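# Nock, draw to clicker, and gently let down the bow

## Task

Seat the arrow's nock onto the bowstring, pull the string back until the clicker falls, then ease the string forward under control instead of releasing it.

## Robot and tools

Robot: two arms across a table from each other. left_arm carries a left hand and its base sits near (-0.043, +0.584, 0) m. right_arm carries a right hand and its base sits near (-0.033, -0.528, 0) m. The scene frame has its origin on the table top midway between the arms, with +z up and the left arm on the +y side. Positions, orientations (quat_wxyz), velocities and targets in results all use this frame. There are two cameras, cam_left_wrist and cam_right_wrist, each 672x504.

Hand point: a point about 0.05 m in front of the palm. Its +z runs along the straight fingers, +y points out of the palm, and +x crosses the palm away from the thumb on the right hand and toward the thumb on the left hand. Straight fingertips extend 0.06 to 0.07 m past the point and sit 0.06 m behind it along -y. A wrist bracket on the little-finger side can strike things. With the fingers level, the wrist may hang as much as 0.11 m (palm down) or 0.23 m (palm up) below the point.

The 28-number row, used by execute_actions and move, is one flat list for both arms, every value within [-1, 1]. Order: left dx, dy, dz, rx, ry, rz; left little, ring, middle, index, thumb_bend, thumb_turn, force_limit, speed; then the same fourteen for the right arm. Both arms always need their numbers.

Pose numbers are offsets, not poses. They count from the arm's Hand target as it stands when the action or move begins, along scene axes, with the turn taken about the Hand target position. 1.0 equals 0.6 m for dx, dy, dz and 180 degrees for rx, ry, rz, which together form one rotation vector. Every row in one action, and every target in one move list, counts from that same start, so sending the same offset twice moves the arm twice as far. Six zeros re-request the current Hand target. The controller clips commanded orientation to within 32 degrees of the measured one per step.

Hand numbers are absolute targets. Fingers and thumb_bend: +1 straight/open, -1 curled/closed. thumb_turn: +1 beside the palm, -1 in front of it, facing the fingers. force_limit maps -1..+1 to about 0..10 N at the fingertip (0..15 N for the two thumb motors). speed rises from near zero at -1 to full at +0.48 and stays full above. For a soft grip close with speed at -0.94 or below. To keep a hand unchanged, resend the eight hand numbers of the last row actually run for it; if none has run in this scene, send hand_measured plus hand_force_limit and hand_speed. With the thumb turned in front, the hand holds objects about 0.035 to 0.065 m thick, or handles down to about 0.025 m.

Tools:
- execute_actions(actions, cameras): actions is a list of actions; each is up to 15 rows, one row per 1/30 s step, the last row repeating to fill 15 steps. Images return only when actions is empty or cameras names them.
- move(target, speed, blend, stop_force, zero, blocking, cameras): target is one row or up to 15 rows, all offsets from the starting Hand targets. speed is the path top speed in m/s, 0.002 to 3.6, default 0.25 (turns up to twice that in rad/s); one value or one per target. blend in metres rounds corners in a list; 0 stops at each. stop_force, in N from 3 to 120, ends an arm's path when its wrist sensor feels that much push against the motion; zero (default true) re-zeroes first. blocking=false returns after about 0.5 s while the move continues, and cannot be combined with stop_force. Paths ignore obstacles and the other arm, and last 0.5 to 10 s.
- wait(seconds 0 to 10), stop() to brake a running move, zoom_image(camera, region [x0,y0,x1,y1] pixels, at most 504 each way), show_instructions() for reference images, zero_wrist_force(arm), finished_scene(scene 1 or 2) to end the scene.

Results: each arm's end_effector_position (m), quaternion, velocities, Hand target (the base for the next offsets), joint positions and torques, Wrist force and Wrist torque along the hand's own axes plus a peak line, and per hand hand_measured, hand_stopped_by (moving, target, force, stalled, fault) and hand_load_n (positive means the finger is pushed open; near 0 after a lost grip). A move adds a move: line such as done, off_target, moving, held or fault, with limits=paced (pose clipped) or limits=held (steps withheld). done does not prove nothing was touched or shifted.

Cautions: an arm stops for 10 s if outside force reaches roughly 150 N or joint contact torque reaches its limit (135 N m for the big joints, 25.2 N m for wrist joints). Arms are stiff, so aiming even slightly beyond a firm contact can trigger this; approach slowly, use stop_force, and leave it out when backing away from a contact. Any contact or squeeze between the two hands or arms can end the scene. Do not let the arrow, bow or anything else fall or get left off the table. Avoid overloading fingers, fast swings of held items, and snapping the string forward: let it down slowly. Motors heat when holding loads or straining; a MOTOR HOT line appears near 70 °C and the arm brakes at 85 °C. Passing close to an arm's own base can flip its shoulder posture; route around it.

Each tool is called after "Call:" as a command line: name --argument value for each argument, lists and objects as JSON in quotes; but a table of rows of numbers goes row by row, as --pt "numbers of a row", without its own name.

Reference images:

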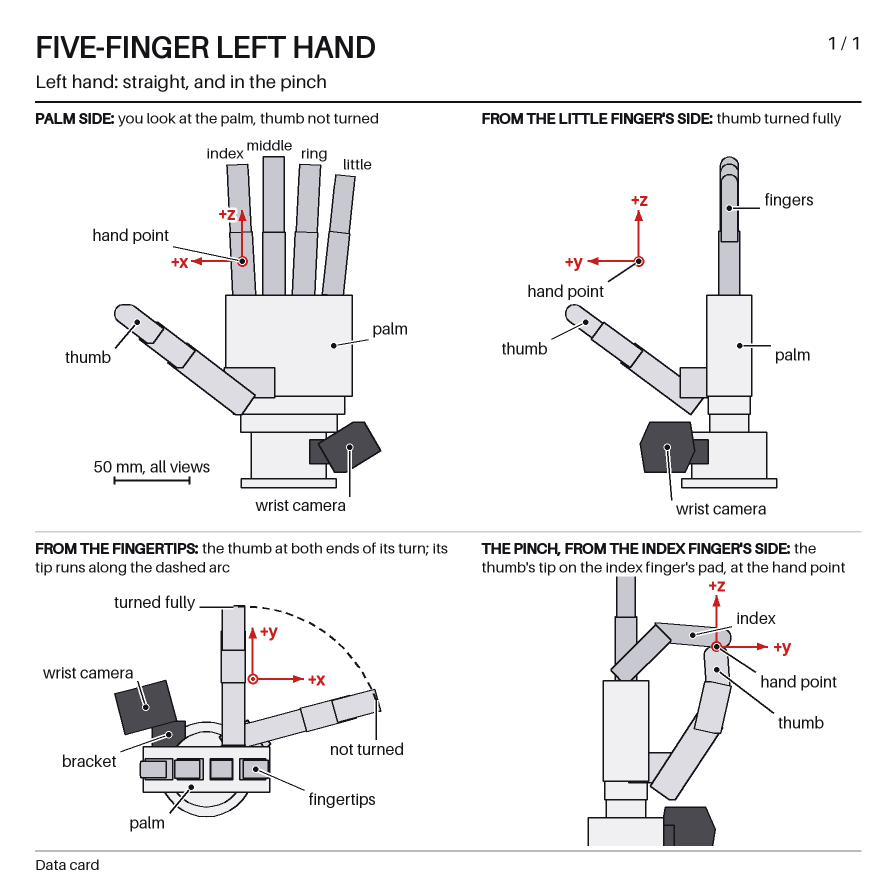

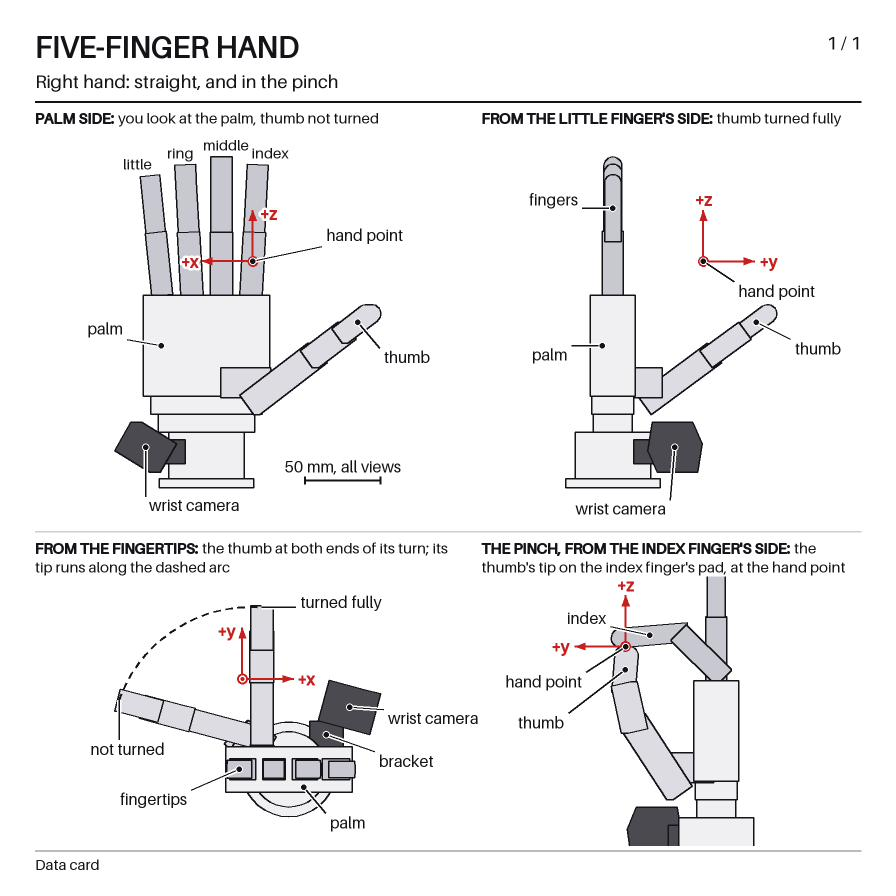

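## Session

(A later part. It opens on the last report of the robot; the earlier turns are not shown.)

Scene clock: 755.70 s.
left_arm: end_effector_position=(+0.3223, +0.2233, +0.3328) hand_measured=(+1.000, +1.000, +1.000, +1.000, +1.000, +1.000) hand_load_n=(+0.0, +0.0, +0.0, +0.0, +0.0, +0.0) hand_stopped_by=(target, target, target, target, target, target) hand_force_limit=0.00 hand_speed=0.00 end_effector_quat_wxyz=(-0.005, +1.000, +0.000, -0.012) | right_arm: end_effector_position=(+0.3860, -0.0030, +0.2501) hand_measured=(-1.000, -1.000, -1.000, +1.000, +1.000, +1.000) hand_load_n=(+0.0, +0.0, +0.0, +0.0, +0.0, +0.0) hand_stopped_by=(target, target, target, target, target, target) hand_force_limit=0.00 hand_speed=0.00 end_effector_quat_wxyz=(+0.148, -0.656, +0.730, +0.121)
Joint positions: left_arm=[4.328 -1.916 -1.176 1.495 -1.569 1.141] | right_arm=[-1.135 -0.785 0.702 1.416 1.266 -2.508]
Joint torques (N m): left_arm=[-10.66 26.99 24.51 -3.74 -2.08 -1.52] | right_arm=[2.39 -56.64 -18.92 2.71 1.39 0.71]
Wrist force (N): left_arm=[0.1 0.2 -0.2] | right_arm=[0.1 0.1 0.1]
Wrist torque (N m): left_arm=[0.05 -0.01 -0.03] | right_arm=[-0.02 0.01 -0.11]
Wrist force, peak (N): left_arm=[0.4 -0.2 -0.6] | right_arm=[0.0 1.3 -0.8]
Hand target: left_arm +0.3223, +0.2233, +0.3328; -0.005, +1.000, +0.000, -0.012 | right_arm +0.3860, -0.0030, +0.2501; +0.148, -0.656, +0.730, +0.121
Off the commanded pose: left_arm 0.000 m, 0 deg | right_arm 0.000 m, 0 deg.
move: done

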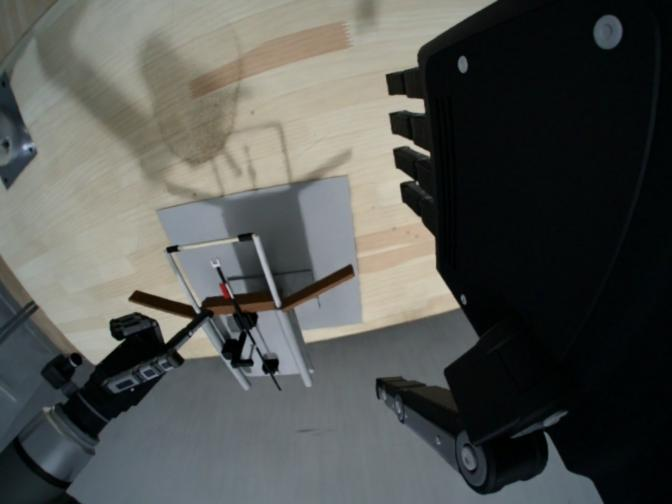

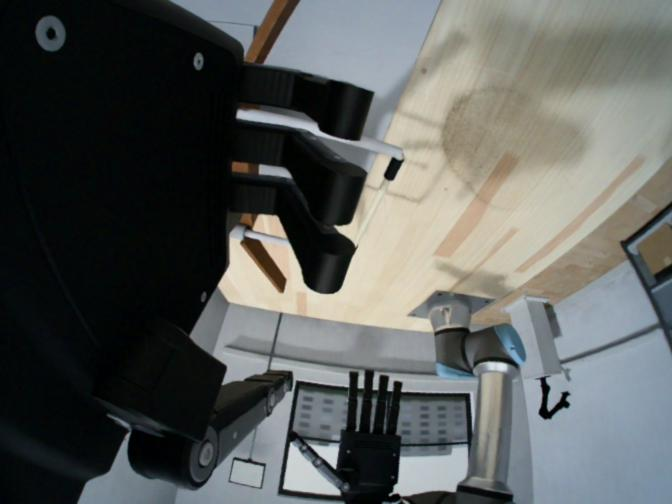

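Call:
move --target '[-0.009, 0.056, -0.055, -0.25, 0, 0, 1, 1, 1, 1, 1, 1, 0, 0, 0, 0, 0, 0, 0, 0, -1, -1, -1, 1, 1, 1, 0, 0]' --cameras '["cam_left_wrist"]'

Call:
zoom_image --camera "cam_left_wrist" --region '[210, 180, 390, 340]'

Scene clock: 776.97 s.
left_arm: end_effector_position=(+0.3169, +0.2570, +0.2998) hand_measured=(+1.000, +1.000, +1.000, +1.000, +1.000, +1.000) hand_load_n=(+0.0, +0.0, +0.0, +0.0, +0.0, +0.0) hand_stopped_by=(target, target, target, target, target, target) hand_force_limit=0.00 hand_speed=0.00 end_effector_quat_wxyz=(+0.378, +0.926, -0.004, -0.011) | right_arm: end_effector_position=(+0.3860, -0.0030, +0.2501) hand_measured=(-1.000, -1.000, -1.000, +1.000, +1.000, +1.000) hand_load_n=(+0.0, +0.0, +0.5, +0.0, +0.0, +0.0) hand_stopped_by=(target, target, target, target, target, target) hand_force_limit=0.00 hand_speed=0.00 end_effector_quat_wxyz=(+0.148, -0.656, +0.730, +0.121)
Joint positions: left_arm=[4.833 -1.726 -1.825 1.873 -0.801 1.7] | right_arm=[-1.135 -0.785 0.703 1.415 1.267 -2.508]
Joint torques (N m): left_arm=[-1.31 28.29 11.34 -3.32 3.21 1.33] | right_arm=[-1.53 -58.66 -11.63 -0.46 1.44 -0.93]
Wrist force (N): left_arm=[0.0 0.5 0.8] | right_arm=[0.0 0.2 -0.1]
Wrist torque (N m): left_arm=[0.07 0.05 0.14] | right_arm=[0.00 0.03 -0.11]
Wrist force, peak (N): left_arm=[0.1 0.5 0.9] | right_arm=[0.3 0.4 0.0]
Hand target: left_arm +0.3169, +0.2569, +0.2998; +0.378, +0.926, -0.005, -0.011 | right_arm +0.3860, -0.0030, +0.2501; +0.148, -0.656, +0.730, +0.121
Off the commanded pose: left_arm 0.000 m, 0 deg | right_arm 0.000 m, 0 deg.
move: done
Images, in order (width x height): cam_left_wrist 672x504.

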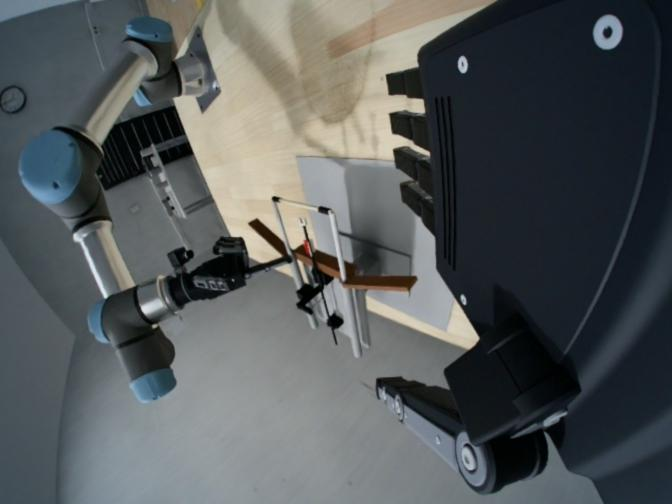

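Scaled by 2.800 from the camera's 672x504 image, which has a finer 960x720 frame.

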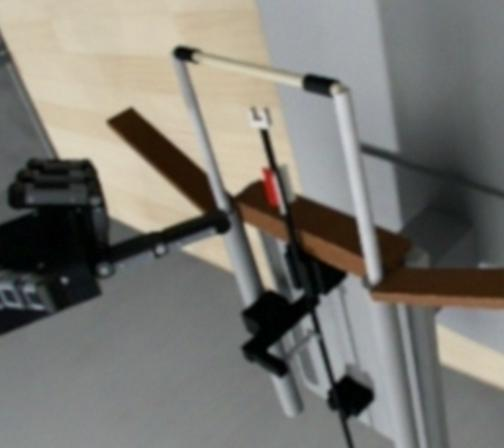

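Call:
move --target '[0, 0, 0, 0, 0, 0, 1, 1, 1, 1, 1, 1, 0, 0, -0.012, 0, -0.045, 0, 0, 0, -1, -1, -1, 1, 1, 1, 0, 0]' --cameras '["cam_left_wrist"]' --speed 0.1

Call:
zoom_image --camera "cam_left_wrist" --region '[250, 190, 350, 290]'

Scene clock: 814.47 s.
left_arm: end_effector_position=(+0.3169, +0.2569, +0.2998) hand_measured=(+1.000, +1.000, +1.000, +1.000, +1.000, +1.000) hand_load_n=(+0.0, +0.0, +0.0, +0.0, +0.0, +0.0) hand_stopped_by=(target, target, target, target, target, target) hand_force_limit=0.00 hand_speed=0.00 end_effector_quat_wxyz=(+0.378, +0.926, -0.005, -0.011) | right_arm: end_effector_position=(+0.3788, -0.0030, +0.2232) hand_measured=(-1.000, -1.000, -1.000, +1.000, +1.000, +1.000) hand_load_n=(+0.0, +0.5, +0.0, +0.0, +0.0, +0.0) hand_stopped_by=(target, target, target, target, target, target) hand_force_limit=0.00 hand_speed=0.00 end_effector_quat_wxyz=(+0.148, -0.656, +0.730, +0.121)
Joint positions: left_arm=[4.833 -1.726 -1.826 1.873 -0.8 1.7] | right_arm=[-1.129 -0.808 0.811 1.328 1.268 -2.502]
Joint torques (N m): left_arm=[11.83 28.43 12.3 -1.41 3.48 1.27] | right_arm=[-3.84 -41.77 -19.59 3.87 -0.83 -0.87]
Wrist force (N): left_arm=[0.1 0.7 0.8] | right_arm=[0.3 0.3 -0.3]
Wrist torque (N m): left_arm=[0.10 0.02 0.12] | right_arm=[0.07 -0.01 -0.09]
Wrist force, peak (N): left_arm=[0.5 0.7 1.0] | right_arm=[0.9 0.4 0.1]
Hand target: left_arm +0.3169, +0.2569, +0.2998; +0.378, +0.926, -0.005, -0.011 | right_arm +0.3788, -0.0030, +0.2231; +0.148, -0.656, +0.730, +0.121
Off the commanded pose: left_arm 0.000 m, 0 deg | right_arm 0.000 m, 0 deg.
move: done
Images, in order (width x height): cam_left_wrist 672x504.

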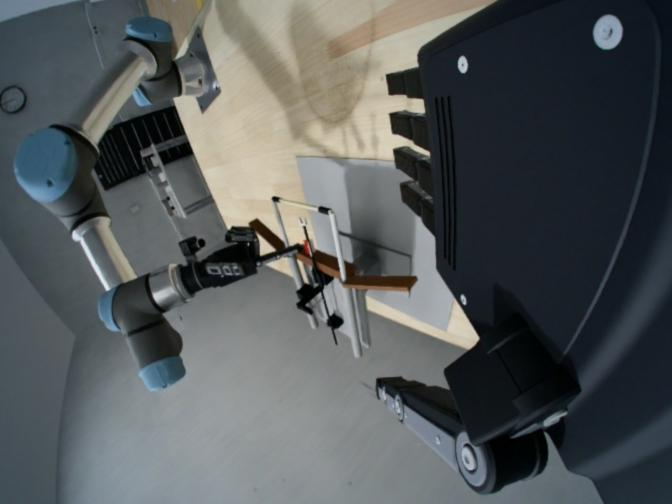

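Scaled by 5.040 from the camera's 672x504 image, which has a finer 960x720 frame.

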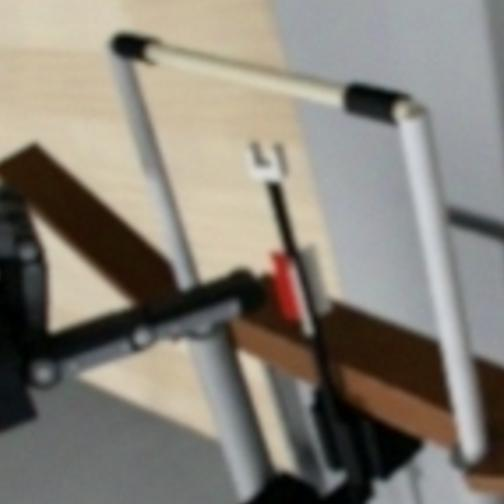

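Call:
move --target '[0.009, -0.056, 0.035, 0.25, 0, 0, 1, 1, 1, 1, 1, 1, 0, 0, 0, 0, 0, 0, 0, 0, -1, -1, -1, 1, 1, 1, 0, 0]' --cameras '["cam_left_wrist"]'

Call:
zoom_image --camera "cam_left_wrist" --region '[160, 230, 280, 340]'

Scene clock: 831.33 s.
left_arm: end_effector_position=(+0.3223, +0.2233, +0.3208) hand_measured=(+1.000, +1.000, +1.000, +1.000, +1.000, +1.000) hand_load_n=(+0.0, +0.0, +0.0, +0.0, -0.5, +0.0) hand_stopped_by=(target, target, target, target, target, target) hand_force_limit=0.00 hand_speed=0.00 end_effector_quat_wxyz=(-0.005, +1.000, +0.000, -0.012) | right_arm: end_effector_position=(+0.3788, -0.0030, +0.2231) hand_measured=(-1.000, -1.000, -1.000, +1.000, +1.000, +1.000) hand_load_n=(+0.0, +0.0, +0.0, +0.0, +0.0, +0.0) hand_stopped_by=(target, target, target, target, target, target) hand_force_limit=0.00 hand_speed=0.00 end_effector_quat_wxyz=(+0.148, -0.656, +0.730, +0.121)
Joint positions: left_arm=[4.328 -1.915 -1.208 1.527 -1.569 1.141] | right_arm=[-1.129 -0.808 0.811 1.328 1.268 -2.503]
Joint torques (N m): left_arm=[-1.02 26.67 24.58 -3.76 -1.67 -0.63] | right_arm=[-5.55 -41.21 -19.23 1.94 -0.76 -1.43]
Wrist force (N): left_arm=[0.2 0.1 0.1] | right_arm=[0.7 0.4 -0.1]
Wrist torque (N m): left_arm=[0.01 -0.01 -0.02] | right_arm=[0.06 -0.07 -0.07]
Wrist force, peak (N): left_arm=[0.7 0.4 1.1] | right_arm=[0.7 0.5 -0.2]
Hand target: left_arm +0.3223, +0.2233, +0.3208; -0.005, +1.000, +0.000, -0.012 | right_arm +0.3788, -0.0030, +0.2231; +0.148, -0.656, +0.730, +0.121
Off the commanded pose: left_arm 0.000 m, 0 deg | right_arm 0.000 m, 0 deg.
move: done
Images, in order (width x height): cam_left_wrist 672x504.

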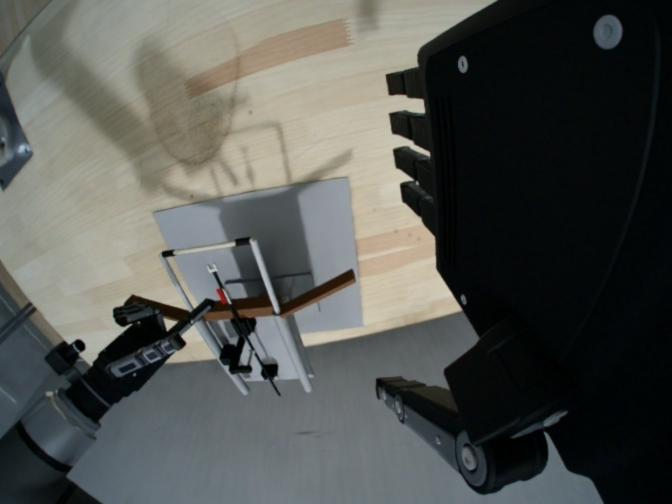

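Scaled by 4.200 from the camera's 672x504 image, which has a finer 960x720 frame.

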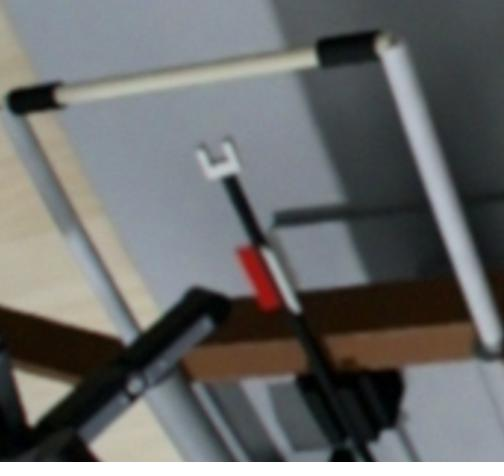

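Call:
move --pt "0 0 0 0 0 0 1 1 1 1 1 1 0 0 0.0083 -0.0233 0 0 0 0 -1 -1 -1 1 1 1 0 0" --pt "0 0 0 0 0 0 1 1 1 1 1 1 0 0 0.0083 -0.0233 -0.0367 0 0 0 -1 -1 -1 1 1 1 0 0" --cameras '["cam_left_wrist"]' --speed 0.08

Call:
zoom_image --camera "cam_left_wrist" --region '[160, 230, 280, 340]'

Scene clock: 862.33 s.
left_arm: end_effector_position=(+0.3223, +0.2233, +0.3208) hand_measured=(+1.000, +1.000, +1.000, +1.000, +1.000, +1.000) hand_load_n=(+0.0, +0.0, +0.0, +0.0, +0.0, +0.0) hand_stopped_by=(target, target, target, target, target, target) hand_force_limit=0.00 hand_speed=0.00 end_effector_quat_wxyz=(-0.005, +1.000, +0.000, -0.012) | right_arm: end_effector_position=(+0.3838, -0.0170, +0.2010) hand_measured=(-1.000, -1.000, -1.000, +1.000, +1.000, +1.000) hand_load_n=(+0.0, +0.5, +0.0, +0.0, +0.0, +0.0) hand_stopped_by=(target, target, target, target, target, target) hand_force_limit=0.00 hand_speed=0.00 end_effector_quat_wxyz=(+0.148, -0.656, +0.730, +0.121)
Joint positions: left_arm=[4.328 -1.915 -1.208 1.526 -1.569 1.141] | right_arm=[-1.154 -0.821 0.893 1.267 1.262 -2.528]
Joint torques (N m): left_arm=[-9.92 27.26 23.99 -3.71 -1.97 -1.19] | right_arm=[6.08 -57.03 -22.72 3.87 0.89 1.23]
Motor temperatures (°C): left_arm=[35 29 39 42 39 43] | right_arm=[30 34 35 32 43 42]
Wrist force (N): left_arm=[0.1 0.1 0.1] | right_arm=[0.3 0.0 0.1]
Wrist torque (N m): left_arm=[0.02 0.00 -0.03] | right_arm=[-0.02 -0.03 -0.05]
Wrist force, peak (N): left_arm=[0.4 0.4 -0.6] | right_arm=[0.6 0.1 0.9]
Hand target: left_arm +0.3223, +0.2233, +0.3208; -0.005, +1.000, +0.000, -0.012 | right_arm +0.3838, -0.0170, +0.2011; +0.148, -0.656, +0.730, +0.121
Off the commanded pose: left_arm 0.000 m, 0 deg | right_arm 0.000 m, 0 deg.
move: done
Images, in order (width x height): cam_left_wrist 672x504.

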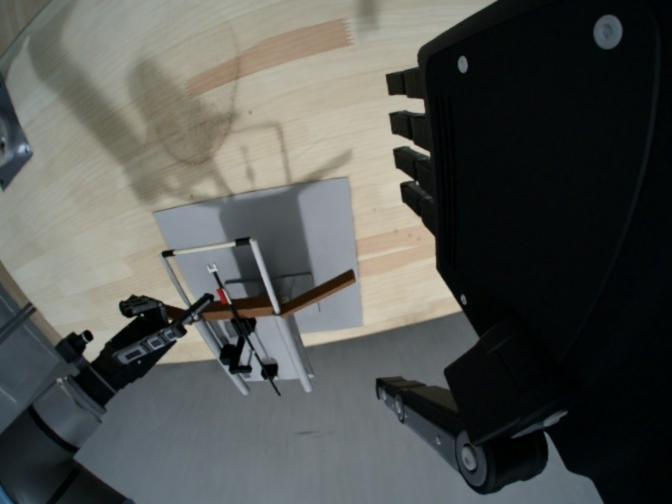

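Scaled by 4.200 from the camera's 672x504 image, which has a finer 960x720 frame.

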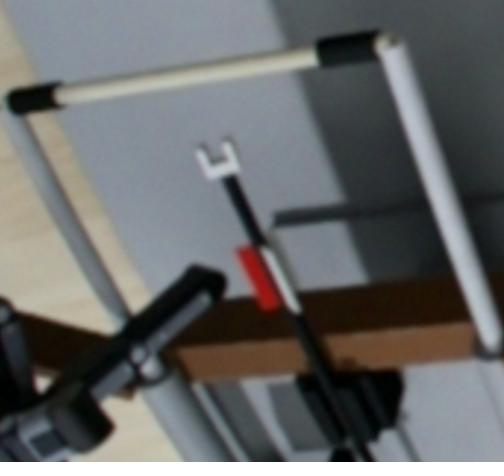

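Call:
move --target '[0, 0, 0, 0, 0, 0, 1, 1, 1, 1, 1, 1, 0, 0, 0, 0.02, 0, 0, 0, 0, -1, -1, -1, 1, 1, 1, 0, 0]' --cameras '["cam_left_wrist"]' --speed 0.03

Call:
zoom_image --camera "cam_left_wrist" --region '[160, 230, 280, 340]'

Scene clock: 868.40 s.
left_arm: end_effector_position=(+0.3223, +0.2233, +0.3208) hand_measured=(+1.000, +1.000, +1.000, +1.000, +1.000, +1.000) hand_load_n=(+0.0, +0.0, +0.0, +0.0, +0.0, +0.0) hand_stopped_by=(target, target, target, target, target, target) hand_force_limit=0.00 hand_speed=0.00 end_effector_quat_wxyz=(-0.005, +1.000, +0.000, -0.012) | right_arm: end_effector_position=(+0.3837, -0.0050, +0.2010) hand_measured=(-1.000, -1.000, -1.000, +1.000, +1.000, +1.000) hand_load_n=(+0.0, +0.0, +0.0, +0.0, +0.0, +0.0) hand_stopped_by=(target, target, target, target, target, target) hand_force_limit=0.00 hand_speed=0.00 end_effector_quat_wxyz=(+0.148, -0.656, +0.730, +0.121) end_effector_velocity=(-0.001, -0.001, +0.000) end_effector_angular_velocity=(-0.002, +0.001, +0.001)
Joint positions: left_arm=[4.328 -1.915 -1.208 1.526 -1.569 1.141] | right_arm=[-1.136 -0.797 0.85 1.281 1.266 -2.509]
Joint velocities: left_arm=[within noise] | right_arm=[-0.001 -0.002 0.005 0 0 -0.003]
Joint torques (N m): left_arm=[-8.63 31.13 19.3 -2.31 -1.1 -0.05] | right_arm=[-6.04 -57.7 -11.74 1.11 0.35 -2.18]
Wrist force (N): left_arm=[0.3 -0.1 -0.3] | right_arm=[0.4 0.4 -0.1]
Wrist torque (N m): left_arm=[0.01 -0.04 -0.02] | right_arm=[0.03 -0.02 -0.10]
Wrist force, peak (N): left_arm=[0.3 0.2 -0.5] | right_arm=[0.6 0.4 -0.2]
Hand target: left_arm +0.3223, +0.2233, +0.3208; -0.005, +1.000, +0.000, -0.012 | right_arm +0.3838, -0.0050, +0.2011; +0.148, -0.656, +0.730, +0.121
Off the commanded pose: left_arm 0.000 m, 0 deg | right_arm 0.000 m, 0 deg.
move: done
Images, in order (width x height): cam_left_wrist 672x504.

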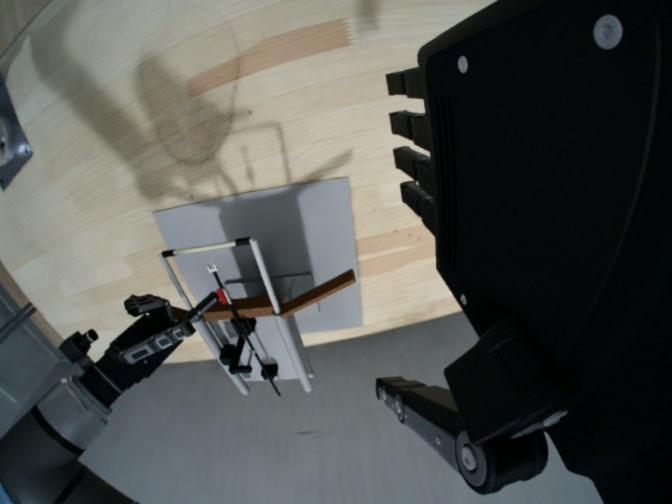

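Scaled by 4.200 from the camera's 672x504 image, which has a finer 960x720 frame.

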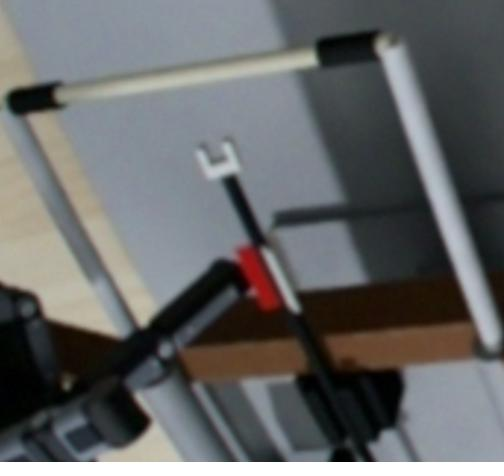

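Call:
move --target '[0, 0, 0, 0, 0, 0, 1, 1, 1, 1, 1, 1, 0, 0, 0, 0.0083, 0, 0, 0, 0, -1, -1, -1, 1, 1, 1, 0, 0]' --cameras '["cam_left_wrist"]' --speed 0.03

Call:
zoom_image --camera "cam_left_wrist" --region '[190, 250, 250, 320]'

Scene clock: 872.73 s.
left_arm: end_effector_position=(+0.3223, +0.2233, +0.3208) hand_measured=(+1.000, +1.000, +1.000, +1.000, +1.000, +1.000) hand_load_n=(+0.0, +0.0, +0.0, +0.0, +0.0, +0.0) hand_stopped_by=(target, target, target, target, target, target) hand_force_limit=0.00 hand_speed=0.00 end_effector_quat_wxyz=(-0.005, +1.000, +0.000, -0.012) | right_arm: end_effector_position=(+0.3838, +0.0001, +0.2011) hand_measured=(-1.000, -1.000, -1.000, +1.000, +1.000, +1.000) hand_load_n=(+0.0, +0.0, +0.0, +0.0, +0.0, +0.0) hand_stopped_by=(target, target, target, target, target, target) hand_force_limit=0.00 hand_speed=0.00 end_effector_quat_wxyz=(+0.148, -0.656, +0.730, +0.121)
Joint positions: left_arm=[4.328 -1.915 -1.208 1.526 -1.569 1.141] | right_arm=[-1.129 -0.787 0.831 1.287 1.268 -2.502]
Joint torques (N m): left_arm=[-4.67 33.18 18.33 -1.68 0 0.76] | right_arm=[-2.94 -55.09 -11.03 3.31 1.09 -0.92]
Wrist force (N): left_arm=[0.1 0.2 0.1] | right_arm=[0.6 0.3 -0.1]
Wrist torque (N m): left_arm=[0.03 0.01 -0.03] | right_arm=[0.02 -0.04 -0.08]
Wrist force, peak (N): left_arm=[0.5 0.4 -0.5] | right_arm=[0.8 0.4 -0.1]
Hand target: left_arm +0.3223, +0.2233, +0.3208; -0.005, +1.000, +0.000, -0.012 | right_arm +0.3838, +0.0000, +0.2011; +0.148, -0.656, +0.730, +0.121
Off the commanded pose: left_arm 0.000 m, 0 deg | right_arm 0.000 m, 0 deg.
move: done
Images, in order (width x height): cam_left_wrist 672x504.

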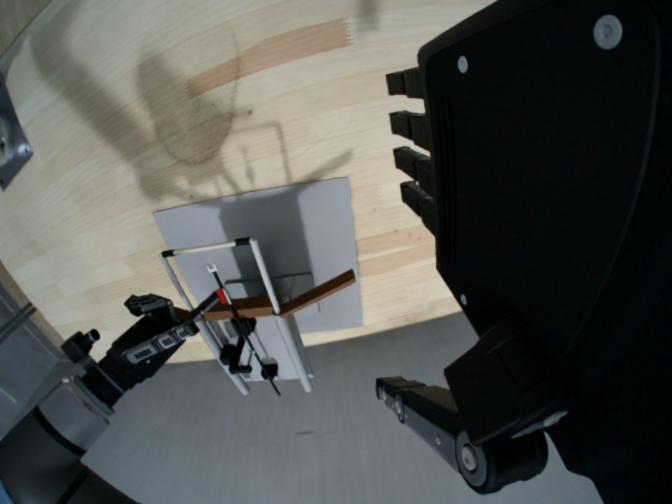

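Scaled by 7.200 from the camera's 672x504 image, which has a finer 960x720 frame.

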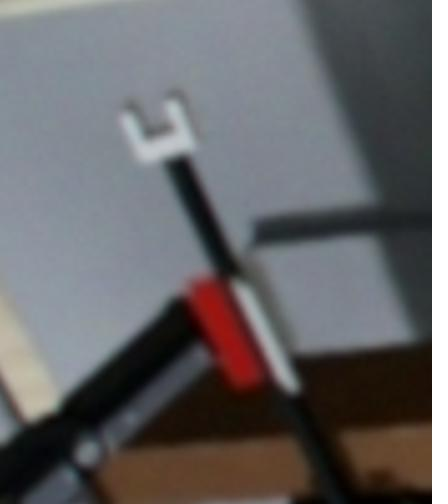

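Call:
move --target '[0, 0, 0, 0, 0, 0, 1, 1, 1, 1, 1, 1, 0, 0, 0, 0.0092, 0, 0, 0, 0, -1, -1, -1, 1, 1, 1, 0, 0]' --cameras '["cam_left_wrist"]' --speed 0.03

Call:
zoom_image --camera "cam_left_wrist" --region '[190, 250, 250, 320]'

Scene clock: 892.80 s.
left_arm: end_effector_position=(+0.3223, +0.2233, +0.3208) hand_measured=(+1.000, +1.000, +1.000, +1.000, +1.000, +1.000) hand_load_n=(+0.0, +0.0, +0.0, +0.0, +0.0, +0.0) hand_stopped_by=(target, target, target, target, target, target) hand_force_limit=0.00 hand_speed=0.00 end_effector_quat_wxyz=(-0.005, +1.000, +0.000, -0.012) | right_arm: end_effector_position=(+0.3838, +0.0056, +0.2011) hand_measured=(-1.000, -1.000, -1.000, +1.000, +1.000, +1.000) hand_load_n=(+0.0, +0.0, +0.0, +0.0, +0.0, +0.0) hand_stopped_by=(target, target, target, target, target, target) hand_force_limit=0.00 hand_speed=0.00 end_effector_quat_wxyz=(+0.148, -0.656, +0.730, +0.121)
Joint positions: left_arm=[4.328 -1.915 -1.208 1.526 -1.569 1.141] | right_arm=[-1.121 -0.775 0.81 1.294 1.27 -2.494]
Joint torques (N m): left_arm=[-1.6 35.34 18.79 -1.58 0.74 0.75] | right_arm=[-3.48 -56.46 -11.36 3.02 1.03 -0.85]
Wrist force (N): left_arm=[0.5 0.2 0.2] | right_arm=[0.8 0.3 -0.2]
Wrist torque (N m): left_arm=[0.04 -0.05 -0.02] | right_arm=[0.04 -0.06 -0.05]
Wrist force, peak (N): left_arm=[0.1 0.6 -0.2] | right_arm=[0.9 0.3 -0.3]
Hand target: left_arm +0.3223, +0.2233, +0.3208; -0.005, +1.000, +0.000, -0.012 | right_arm +0.3838, +0.0055, +0.2011; +0.148, -0.656, +0.730, +0.121
Off the commanded pose: left_arm 0.000 m, 0 deg | right_arm 0.000 m, 0 deg.
move: done
Images, in order (width x height): cam_left_wrist 672x504.

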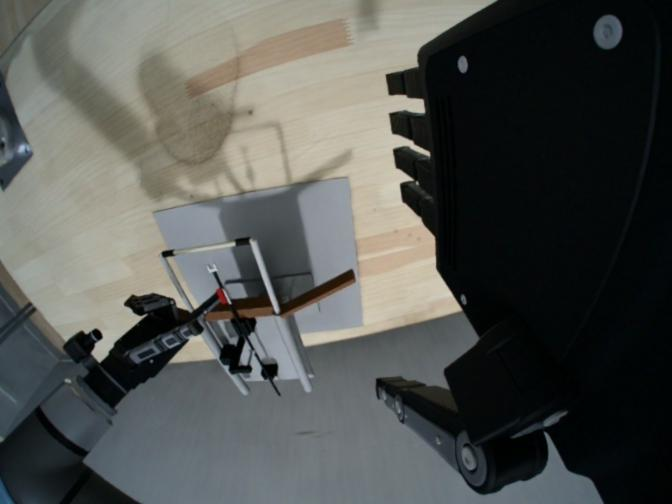

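Scaled by 7.200 from the camera's 672x504 image, which has a finer 960x720 frame.

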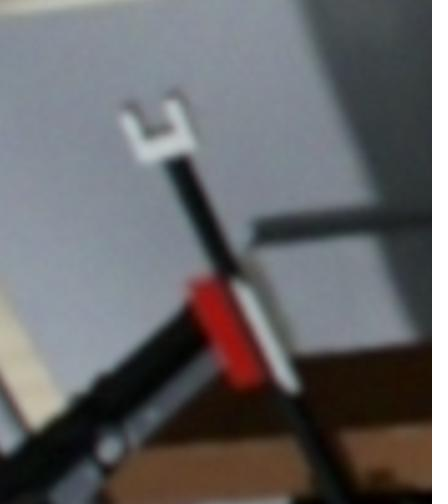

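Call:
move --target '[-0.1705, -0.189, -0.151, 0, 0, 0, 1, 1, 1, 1, 1, 1, 0, 0, 0, 0, 0, 0, 0, 0, -1, -1, -1, 1, 1, 1, 0, 0]' --cameras '["cam_left_wrist"]'

Call:
zoom_image --camera "cam_left_wrist" --region '[240, 290, 380, 430]'

Scene clock: 904.10 s.
left_arm: end_effector_position=(+0.2201, +0.1100, +0.2303) hand_measured=(+1.000, +1.000, +1.000, +1.000, +1.000, +1.000) hand_load_n=(+0.0, +0.0, +0.0, +0.0, +0.0, +0.0) hand_stopped_by=(target, target, target, target, target, target) hand_force_limit=0.00 hand_speed=0.00 end_effector_quat_wxyz=(-0.005, +1.000, +0.000, -0.012) | right_arm: end_effector_position=(+0.3838, +0.0055, +0.2011) hand_measured=(-1.000, -1.000, -1.000, +1.000, +1.000, +1.000) hand_load_n=(+0.0, +0.0, +0.0, +0.0, +0.0, +0.0) hand_stopped_by=(target, target, target, target, target, target) hand_force_limit=0.00 hand_speed=0.00 end_effector_quat_wxyz=(+0.148, -0.656, +0.730, +0.121)
Joint positions: left_arm=[3.989 -1.994 -1.328 1.728 -1.56 0.802] | right_arm=[-1.121 -0.775 0.81 1.294 1.27 -2.494]
Joint torques (N m): left_arm=[-11.57 31.42 14.95 -1.56 -2.39 -1.13] | right_arm=[-5.91 -58.27 -11.46 -0.53 -0.92 -1.91]
Wrist force (N): left_arm=[0.3 0.1 0.2] | right_arm=[0.7 0.6 -0.3]
Wrist torque (N m): left_arm=[0.01 -0.01 -0.02] | right_arm=[0.09 -0.05 -0.04]
Wrist force, peak (N): left_arm=[1.2 -1.2 -1.1] | right_arm=[0.8 0.5 -0.1]
Hand target: left_arm +0.2200, +0.1099, +0.2302; -0.005, +1.000, +0.000, -0.012 | right_arm +0.3838, +0.0055, +0.2011; +0.148, -0.656, +0.730, +0.121
Off the commanded pose: left_arm 0.000 m, 0 deg | right_arm 0.000 m, 0 deg.
move: done
Images, in order (width x height): cam_left_wrist 672x504.

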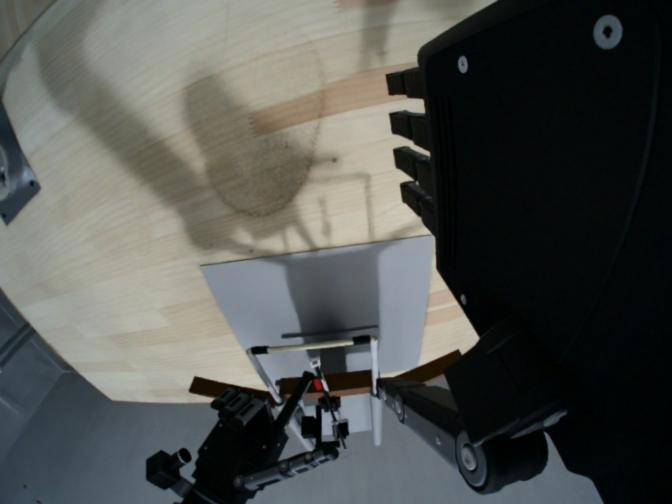

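Scaled by 3.600 from the camera's 672x504 image, which has a finer 960x720 frame.

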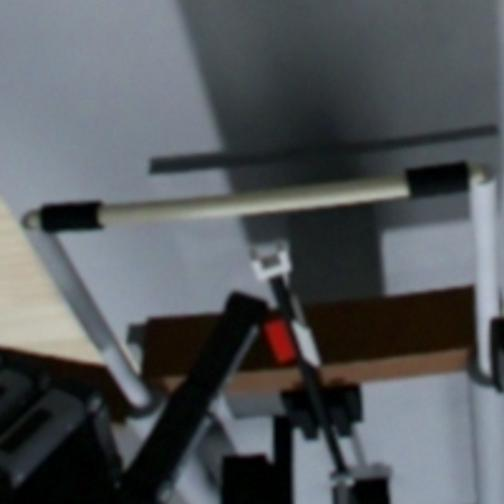

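Call:
move --target '[0, 0, 0, 0, 0, 0, 1, 1, 1, 1, 1, 1, 0, 0, 0.005, 0.0083, 0, 0, 0, 0, -1, -1, -1, 1, 1, 1, 0, 0]' --cameras '["cam_left_wrist"]' --speed 0.03

Call:
zoom_image --camera "cam_left_wrist" --region '[280, 340, 360, 420]'

Scene clock: 918.20 s.
left_arm: end_effector_position=(+0.2200, +0.1099, +0.2302) hand_measured=(+1.000, +1.000, +1.000, +1.000, +1.000, +1.000) hand_load_n=(+0.0, +0.0, +0.0, +0.0, -0.5, +0.0) hand_stopped_by=(target, target, target, target, target, target) hand_force_limit=0.00 hand_speed=0.00 end_effector_quat_wxyz=(-0.005, +1.000, +0.000, -0.012) | right_arm: end_effector_position=(+0.3868, +0.0105, +0.2010) hand_measured=(-1.000, -1.000, -1.000, +1.000, +1.000, +1.000) hand_load_n=(+0.0, +0.5, +0.0, +0.0, +0.0, +0.0) hand_stopped_by=(target, target, target, target, target, target) hand_force_limit=0.00 hand_speed=0.00 end_effector_quat_wxyz=(+0.148, -0.656, +0.730, +0.121)
Joint positions: left_arm=[3.989 -1.994 -1.329 1.728 -1.56 0.802] | right_arm=[-1.116 -0.757 0.776 1.308 1.271 -2.489]
Joint torques (N m): left_arm=[-12.63 28.43 12 -0.91 -2.41 -1.42] | right_arm=[-1.61 -59.85 -11.12 1.53 1.25 -0.3]
Wrist force (N): left_arm=[0.1 0.2 0.1] | right_arm=[0.5 0.3 -0.1]
Wrist torque (N m): left_arm=[0.02 0.01 0.01] | right_arm=[0.05 -0.03 -0.06]
Wrist force, peak (N): left_arm=[0.5 -0.4 0.4] | right_arm=[0.7 0.6 -0.4]
Hand target: left_arm +0.2200, +0.1099, +0.2302; -0.005, +1.000, +0.000, -0.012 | right_arm +0.3868, +0.0105, +0.2011; +0.148, -0.656, +0.730, +0.121
Off the commanded pose: left_arm 0.000 m, 0 deg | right_arm 0.000 m, 0 deg.
move: done
Images, in order (width x height): cam_left_wrist 672x504.

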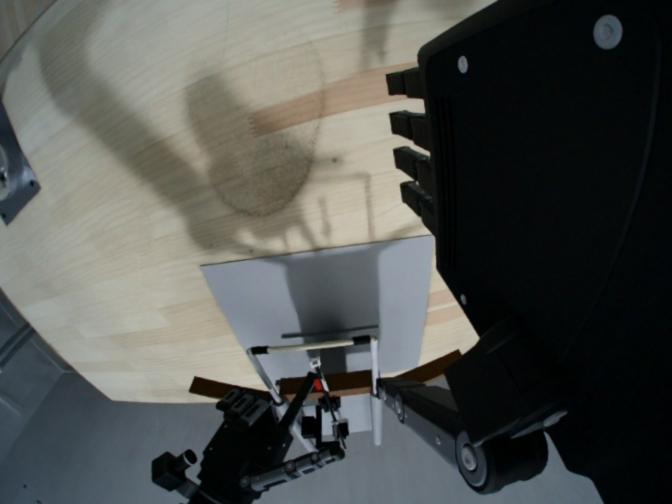

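Scaled by 6.300 from the camera's 672x504 image, which has a finer 960x720 frame.

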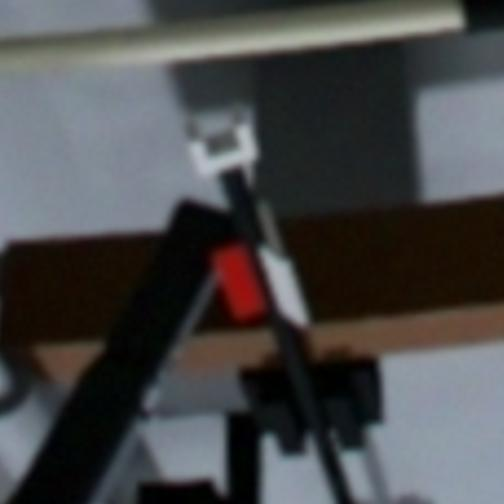

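Call:
move --target '[0, 0, 0, 0, 0, 0, 1, 1, 1, 1, 1, 1, 0, 0, 0, 0.0083, 0, 0, 0, 0, -1, -1, -1, 1, 1, 1, 0, 0]' --cameras '["cam_left_wrist"]' --speed 0.03

Call:
zoom_image --camera "cam_left_wrist" --region '[280, 340, 360, 420]'

Scene clock: 923.73 s.
left_arm: end_effector_position=(+0.2200, +0.1099, +0.2302) hand_measured=(+1.000, +1.000, +1.000, +1.000, +1.000, +1.000) hand_load_n=(+0.0, +0.0, +0.0, +0.0, +0.0, +0.0) hand_stopped_by=(target, target, target, target, target, target) hand_force_limit=0.00 hand_speed=0.00 end_effector_quat_wxyz=(-0.005, +1.000, +0.000, -0.012) | right_arm: end_effector_position=(+0.3868, +0.0155, +0.2011) hand_measured=(-1.000, -1.000, -1.000, +1.000, +1.000, +1.000) hand_load_n=(+0.0, +0.0, +0.0, +0.0, +0.0, +0.0) hand_stopped_by=(target, target, target, target, target, target) hand_force_limit=0.00 hand_speed=0.00 end_effector_quat_wxyz=(+0.148, -0.656, +0.730, +0.121)
Joint positions: left_arm=[3.989 -1.994 -1.329 1.728 -1.56 0.802] | right_arm=[-1.109 -0.745 0.755 1.315 1.273 -2.481]
Joint torques (N m): left_arm=[-11.64 27.55 13.94 -0.92 -2.41 -1.7] | right_arm=[-4.27 -57.2 -11.68 3.05 1.1 -0.74]
Wrist force (N): left_arm=[0.0 0.1 0.0] | right_arm=[0.3 0.2 0.1]
Wrist torque (N m): left_arm=[0.01 0.01 0.01] | right_arm=[0.02 -0.01 -0.07]
Wrist force, peak (N): left_arm=[0.5 0.4 0.2] | right_arm=[0.6 0.1 -0.4]
Hand target: left_arm +0.2200, +0.1099, +0.2302; -0.005, +1.000, +0.000, -0.012 | right_arm +0.3868, +0.0155, +0.2011; +0.148, -0.656, +0.730, +0.121
Off the commanded pose: left_arm 0.000 m, 0 deg | right_arm 0.000 m, 0 deg.
move: done
Images, in order (width x height): cam_left_wrist 672x504.

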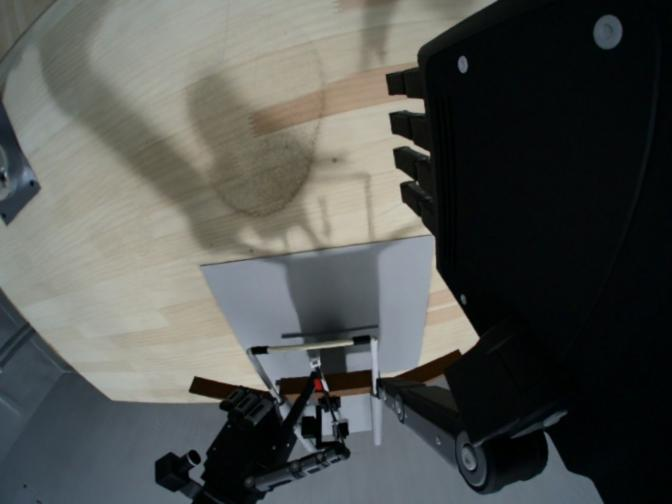

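Scaled by 6.300 from the camera's 672x504 image, which has a finer 960x720 frame.

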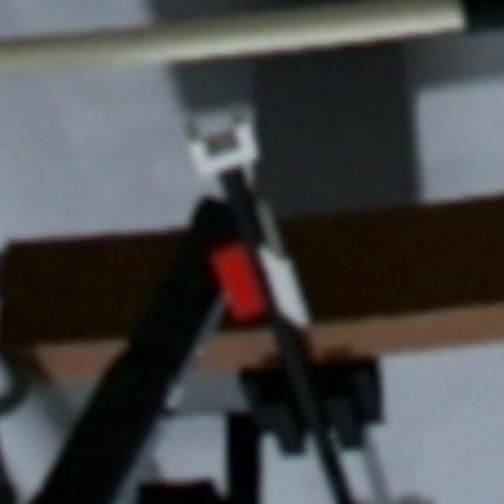

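Call:
move --target '[0, 0, 0, 0, 0, 0, 1, 1, 1, 1, 1, 1, 0, 0, 0, 0.0083, 0, 0, 0, 0, -1, -1, -1, 1, 1, 1, 0, 0]' --cameras '["cam_left_wrist"]' --speed 0.03

Call:
zoom_image --camera "cam_left_wrist" --region '[280, 340, 360, 420]'

Scene clock: 942.87 s.
left_arm: end_effector_position=(+0.2200, +0.1099, +0.2302) hand_measured=(+1.000, +1.000, +1.000, +1.000, +1.000, +1.000) hand_load_n=(+0.0, +0.0, +0.0, +0.0, +0.0, +0.0) hand_stopped_by=(target, target, target, target, target, target) hand_force_limit=0.00 hand_speed=0.00 end_effector_quat_wxyz=(-0.005, +1.000, +0.000, -0.012) | right_arm: end_effector_position=(+0.3868, +0.0205, +0.2011) hand_measured=(-1.000, -1.000, -1.000, +1.000, +1.000, +1.000) hand_load_n=(+0.0, +0.0, +0.0, +0.5, +0.0, +0.0) hand_stopped_by=(target, target, target, target, target, target) hand_force_limit=0.00 hand_speed=0.00 end_effector_quat_wxyz=(+0.148, -0.656, +0.730, +0.121)
Joint positions: left_arm=[3.989 -1.994 -1.329 1.728 -1.56 0.802] | right_arm=[-1.101 -0.734 0.734 1.323 1.275 -2.474]
Joint torques (N m): left_arm=[-10.72 28.32 13.32 -1.02 -2.47 -1.5] | right_arm=[-3.8 -57.75 -11.45 3 1.07 -0.8]
Wrist force (N): left_arm=[0.2 -0.1 0.2] | right_arm=[0.1 0.2 0.0]
Wrist torque (N m): left_arm=[-0.02 -0.01 0.02] | right_arm=[0.03 0.02 -0.09]
Wrist force, peak (N): left_arm=[0.2 0.2 0.6] | right_arm=[0.3 0.5 -0.1]
Hand target: left_arm +0.2200, +0.1099, +0.2302; -0.005, +1.000, +0.000, -0.012 | right_arm +0.3868, +0.0204, +0.2011; +0.148, -0.656, +0.730, +0.121
Off the commanded pose: left_arm 0.000 m, 0 deg | right_arm 0.000 m, 0 deg.
move: done
Images, in order (width x height): cam_left_wrist 672x504.

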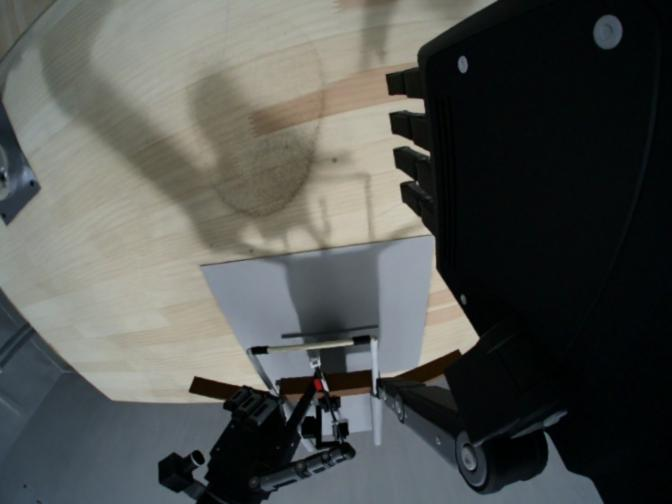

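Scaled by 6.300 from the camera's 672x504 image, which has a finer 960x720 frame.

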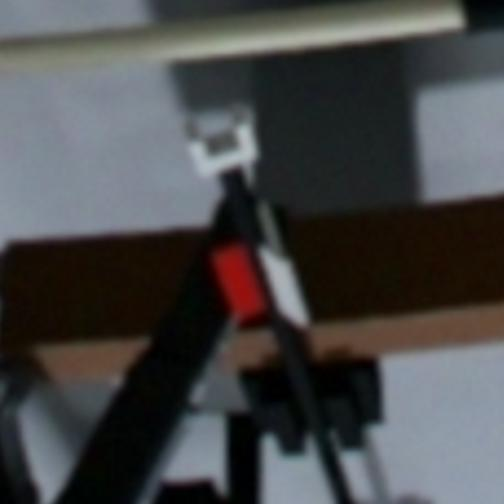

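Call:
move --target '[0, 0, 0, 0, 0, 0, 1, 1, 1, 1, 1, 1, 0, 0, 0, 0.0083, 0, 0, 0, 0, -1, -1, -1, 1, 1, 1, 0, 0]' --cameras '["cam_left_wrist"]' --speed 0.03

Call:
zoom_image --camera "cam_left_wrist" --region '[280, 340, 360, 420]'

Scene clock: 951.47 s.
left_arm: end_effector_position=(+0.2200, +0.1099, +0.2302) hand_measured=(+1.000, +1.000, +1.000, +1.000, +1.000, +1.000) hand_load_n=(+0.0, +0.0, +0.0, +0.0, +0.0, +0.0) hand_stopped_by=(target, target, target, target, target, target) hand_force_limit=0.00 hand_speed=0.00 end_effector_quat_wxyz=(-0.005, +1.000, +0.000, -0.012) | right_arm: end_effector_position=(+0.3868, +0.0255, +0.2011) hand_measured=(-1.000, -1.000, -1.000, +1.000, +1.000, +1.000) hand_load_n=(+0.0, +0.5, +0.0, +0.0, +0.0, +0.0) hand_stopped_by=(target, target, target, target, target, target) hand_force_limit=0.00 hand_speed=0.00 end_effector_quat_wxyz=(+0.148, -0.656, +0.730, +0.121)
Joint positions: left_arm=[3.989 -1.994 -1.329 1.728 -1.56 0.802] | right_arm=[-1.094 -0.721 0.711 1.331 1.276 -2.467]
Joint torques (N m): left_arm=[-10.52 28.51 14.41 -0.98 -2.41 -1.62] | right_arm=[-2.38 -58.27 -13.02 2.12 0.18 -0.85]
Wrist force (N): left_arm=[0.1 0.0 0.1] | right_arm=[2.0 0.0 -0.2]
Wrist torque (N m): left_arm=[-0.01 0.00 0.02] | right_arm=[0.02 0.07 0.00]
Wrist force, peak (N): left_arm=[0.5 -0.1 0.4] | right_arm=[2.3 0.2 -0.3]
Hand target: left_arm +0.2200, +0.1099, +0.2302; -0.005, +1.000, +0.000, -0.012 | right_arm +0.3868, +0.0254, +0.2011; +0.148, -0.656, +0.730, +0.121
Off the commanded pose: left_arm 0.000 m, 0 deg | right_arm 0.000 m, 0 deg.
move: done
Images, in order (width x height): cam_left_wrist 672x504.

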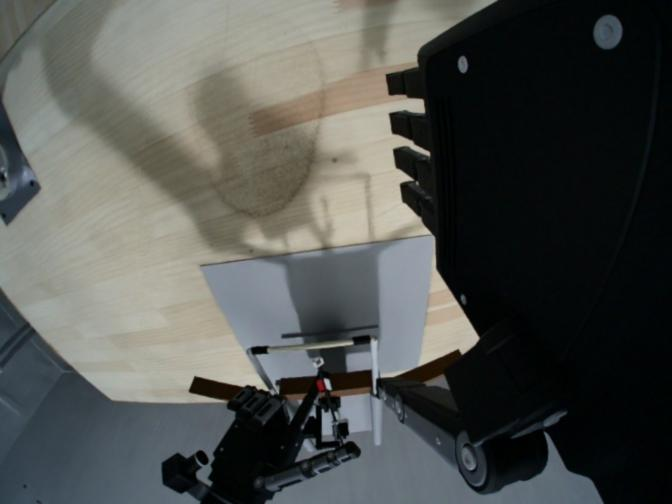

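Scaled by 6.300 from the camera's 672x504 image, which has a finer 960x720 frame.

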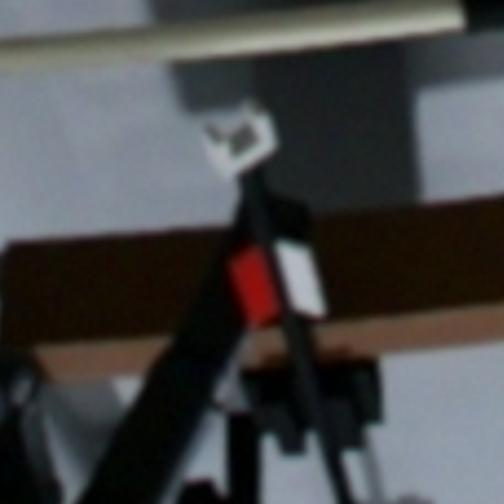

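Call:
move --target '[0, 0, 0, 0, 0, 0, 1, 1, 1, 1, 1, 1, 0, 0, 0, 0.005, 0, 0, 0, 0, -1, -1, -1, 1, 1, 1, 0, 0]' --cameras '["cam_left_wrist"]' --speed 0.03

Call:
zoom_image --camera "cam_left_wrist" --region '[280, 340, 360, 420]'

Scene clock: 960.13 s.
left_arm: end_effector_position=(+0.2200, +0.1099, +0.2302) hand_measured=(+1.000, +1.000, +1.000, +1.000, +1.000, +1.000) hand_load_n=(+0.0, +0.0, +0.0, +0.0, +0.0, +0.0) hand_stopped_by=(target, target, target, target, target, target) hand_force_limit=0.00 hand_speed=0.00 end_effector_quat_wxyz=(-0.005, +1.000, +0.000, -0.012) | right_arm: end_effector_position=(+0.3868, +0.0283, +0.2010) hand_measured=(-1.000, -1.000, -1.000, +1.000, +1.000, +1.000) hand_load_n=(+0.0, +0.0, +0.0, -1.0, +0.0, +0.0) hand_stopped_by=(target, target, target, target, target, target) hand_force_limit=0.00 hand_speed=0.00 end_effector_quat_wxyz=(+0.148, -0.656, +0.730, +0.121)
Joint positions: left_arm=[3.989 -1.994 -1.329 1.728 -1.56 0.802] | right_arm=[-1.09 -0.714 0.697 1.337 1.278 -2.463]
Joint torques (N m): left_arm=[-10.51 28.84 12.76 -1.19 -2.18 -1.51] | right_arm=[24.62 -58.69 -25.08 -6.45 -10.85 0.39]
Wrist force (N): left_arm=[0.0 0.0 0.2] | right_arm=[49.2 -0.6 -13.1]
Wrist torque (N m): left_arm=[-0.01 0.03 0.01] | right_arm=[0.78 1.75 2.66]
Wrist force, peak (N): left_arm=[0.4 0.2 0.4] | right_arm=[49.2 -0.6 -13.4]
Hand target: left_arm +0.2200, +0.1099, +0.2302; -0.005, +1.000, +0.000, -0.012 | right_arm +0.3868, +0.0284, +0.2011; +0.148, -0.656, +0.730, +0.121
Off the commanded pose: left_arm 0.000 m, 0 deg | right_arm 0.000 m, 0 deg.
move: done
Images, in order (width x height): cam_left_wrist 672x504.

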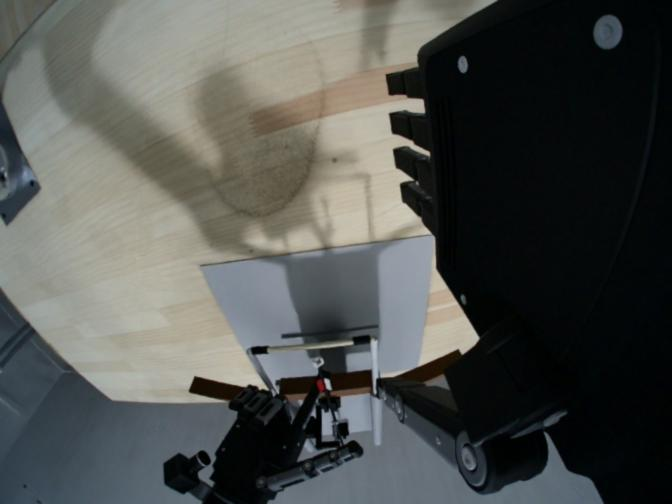

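Scaled by 6.300 from the camera's 672x504 image, which has a finer 960x720 frame.

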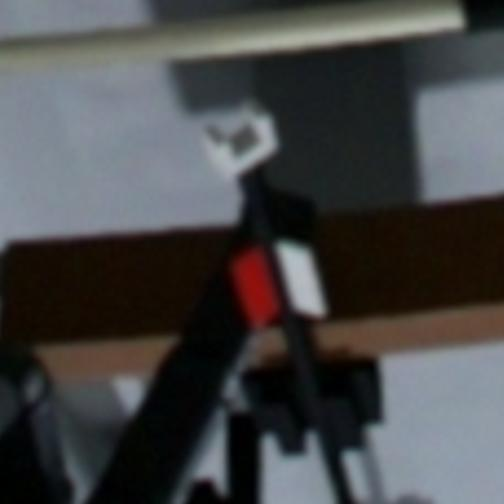

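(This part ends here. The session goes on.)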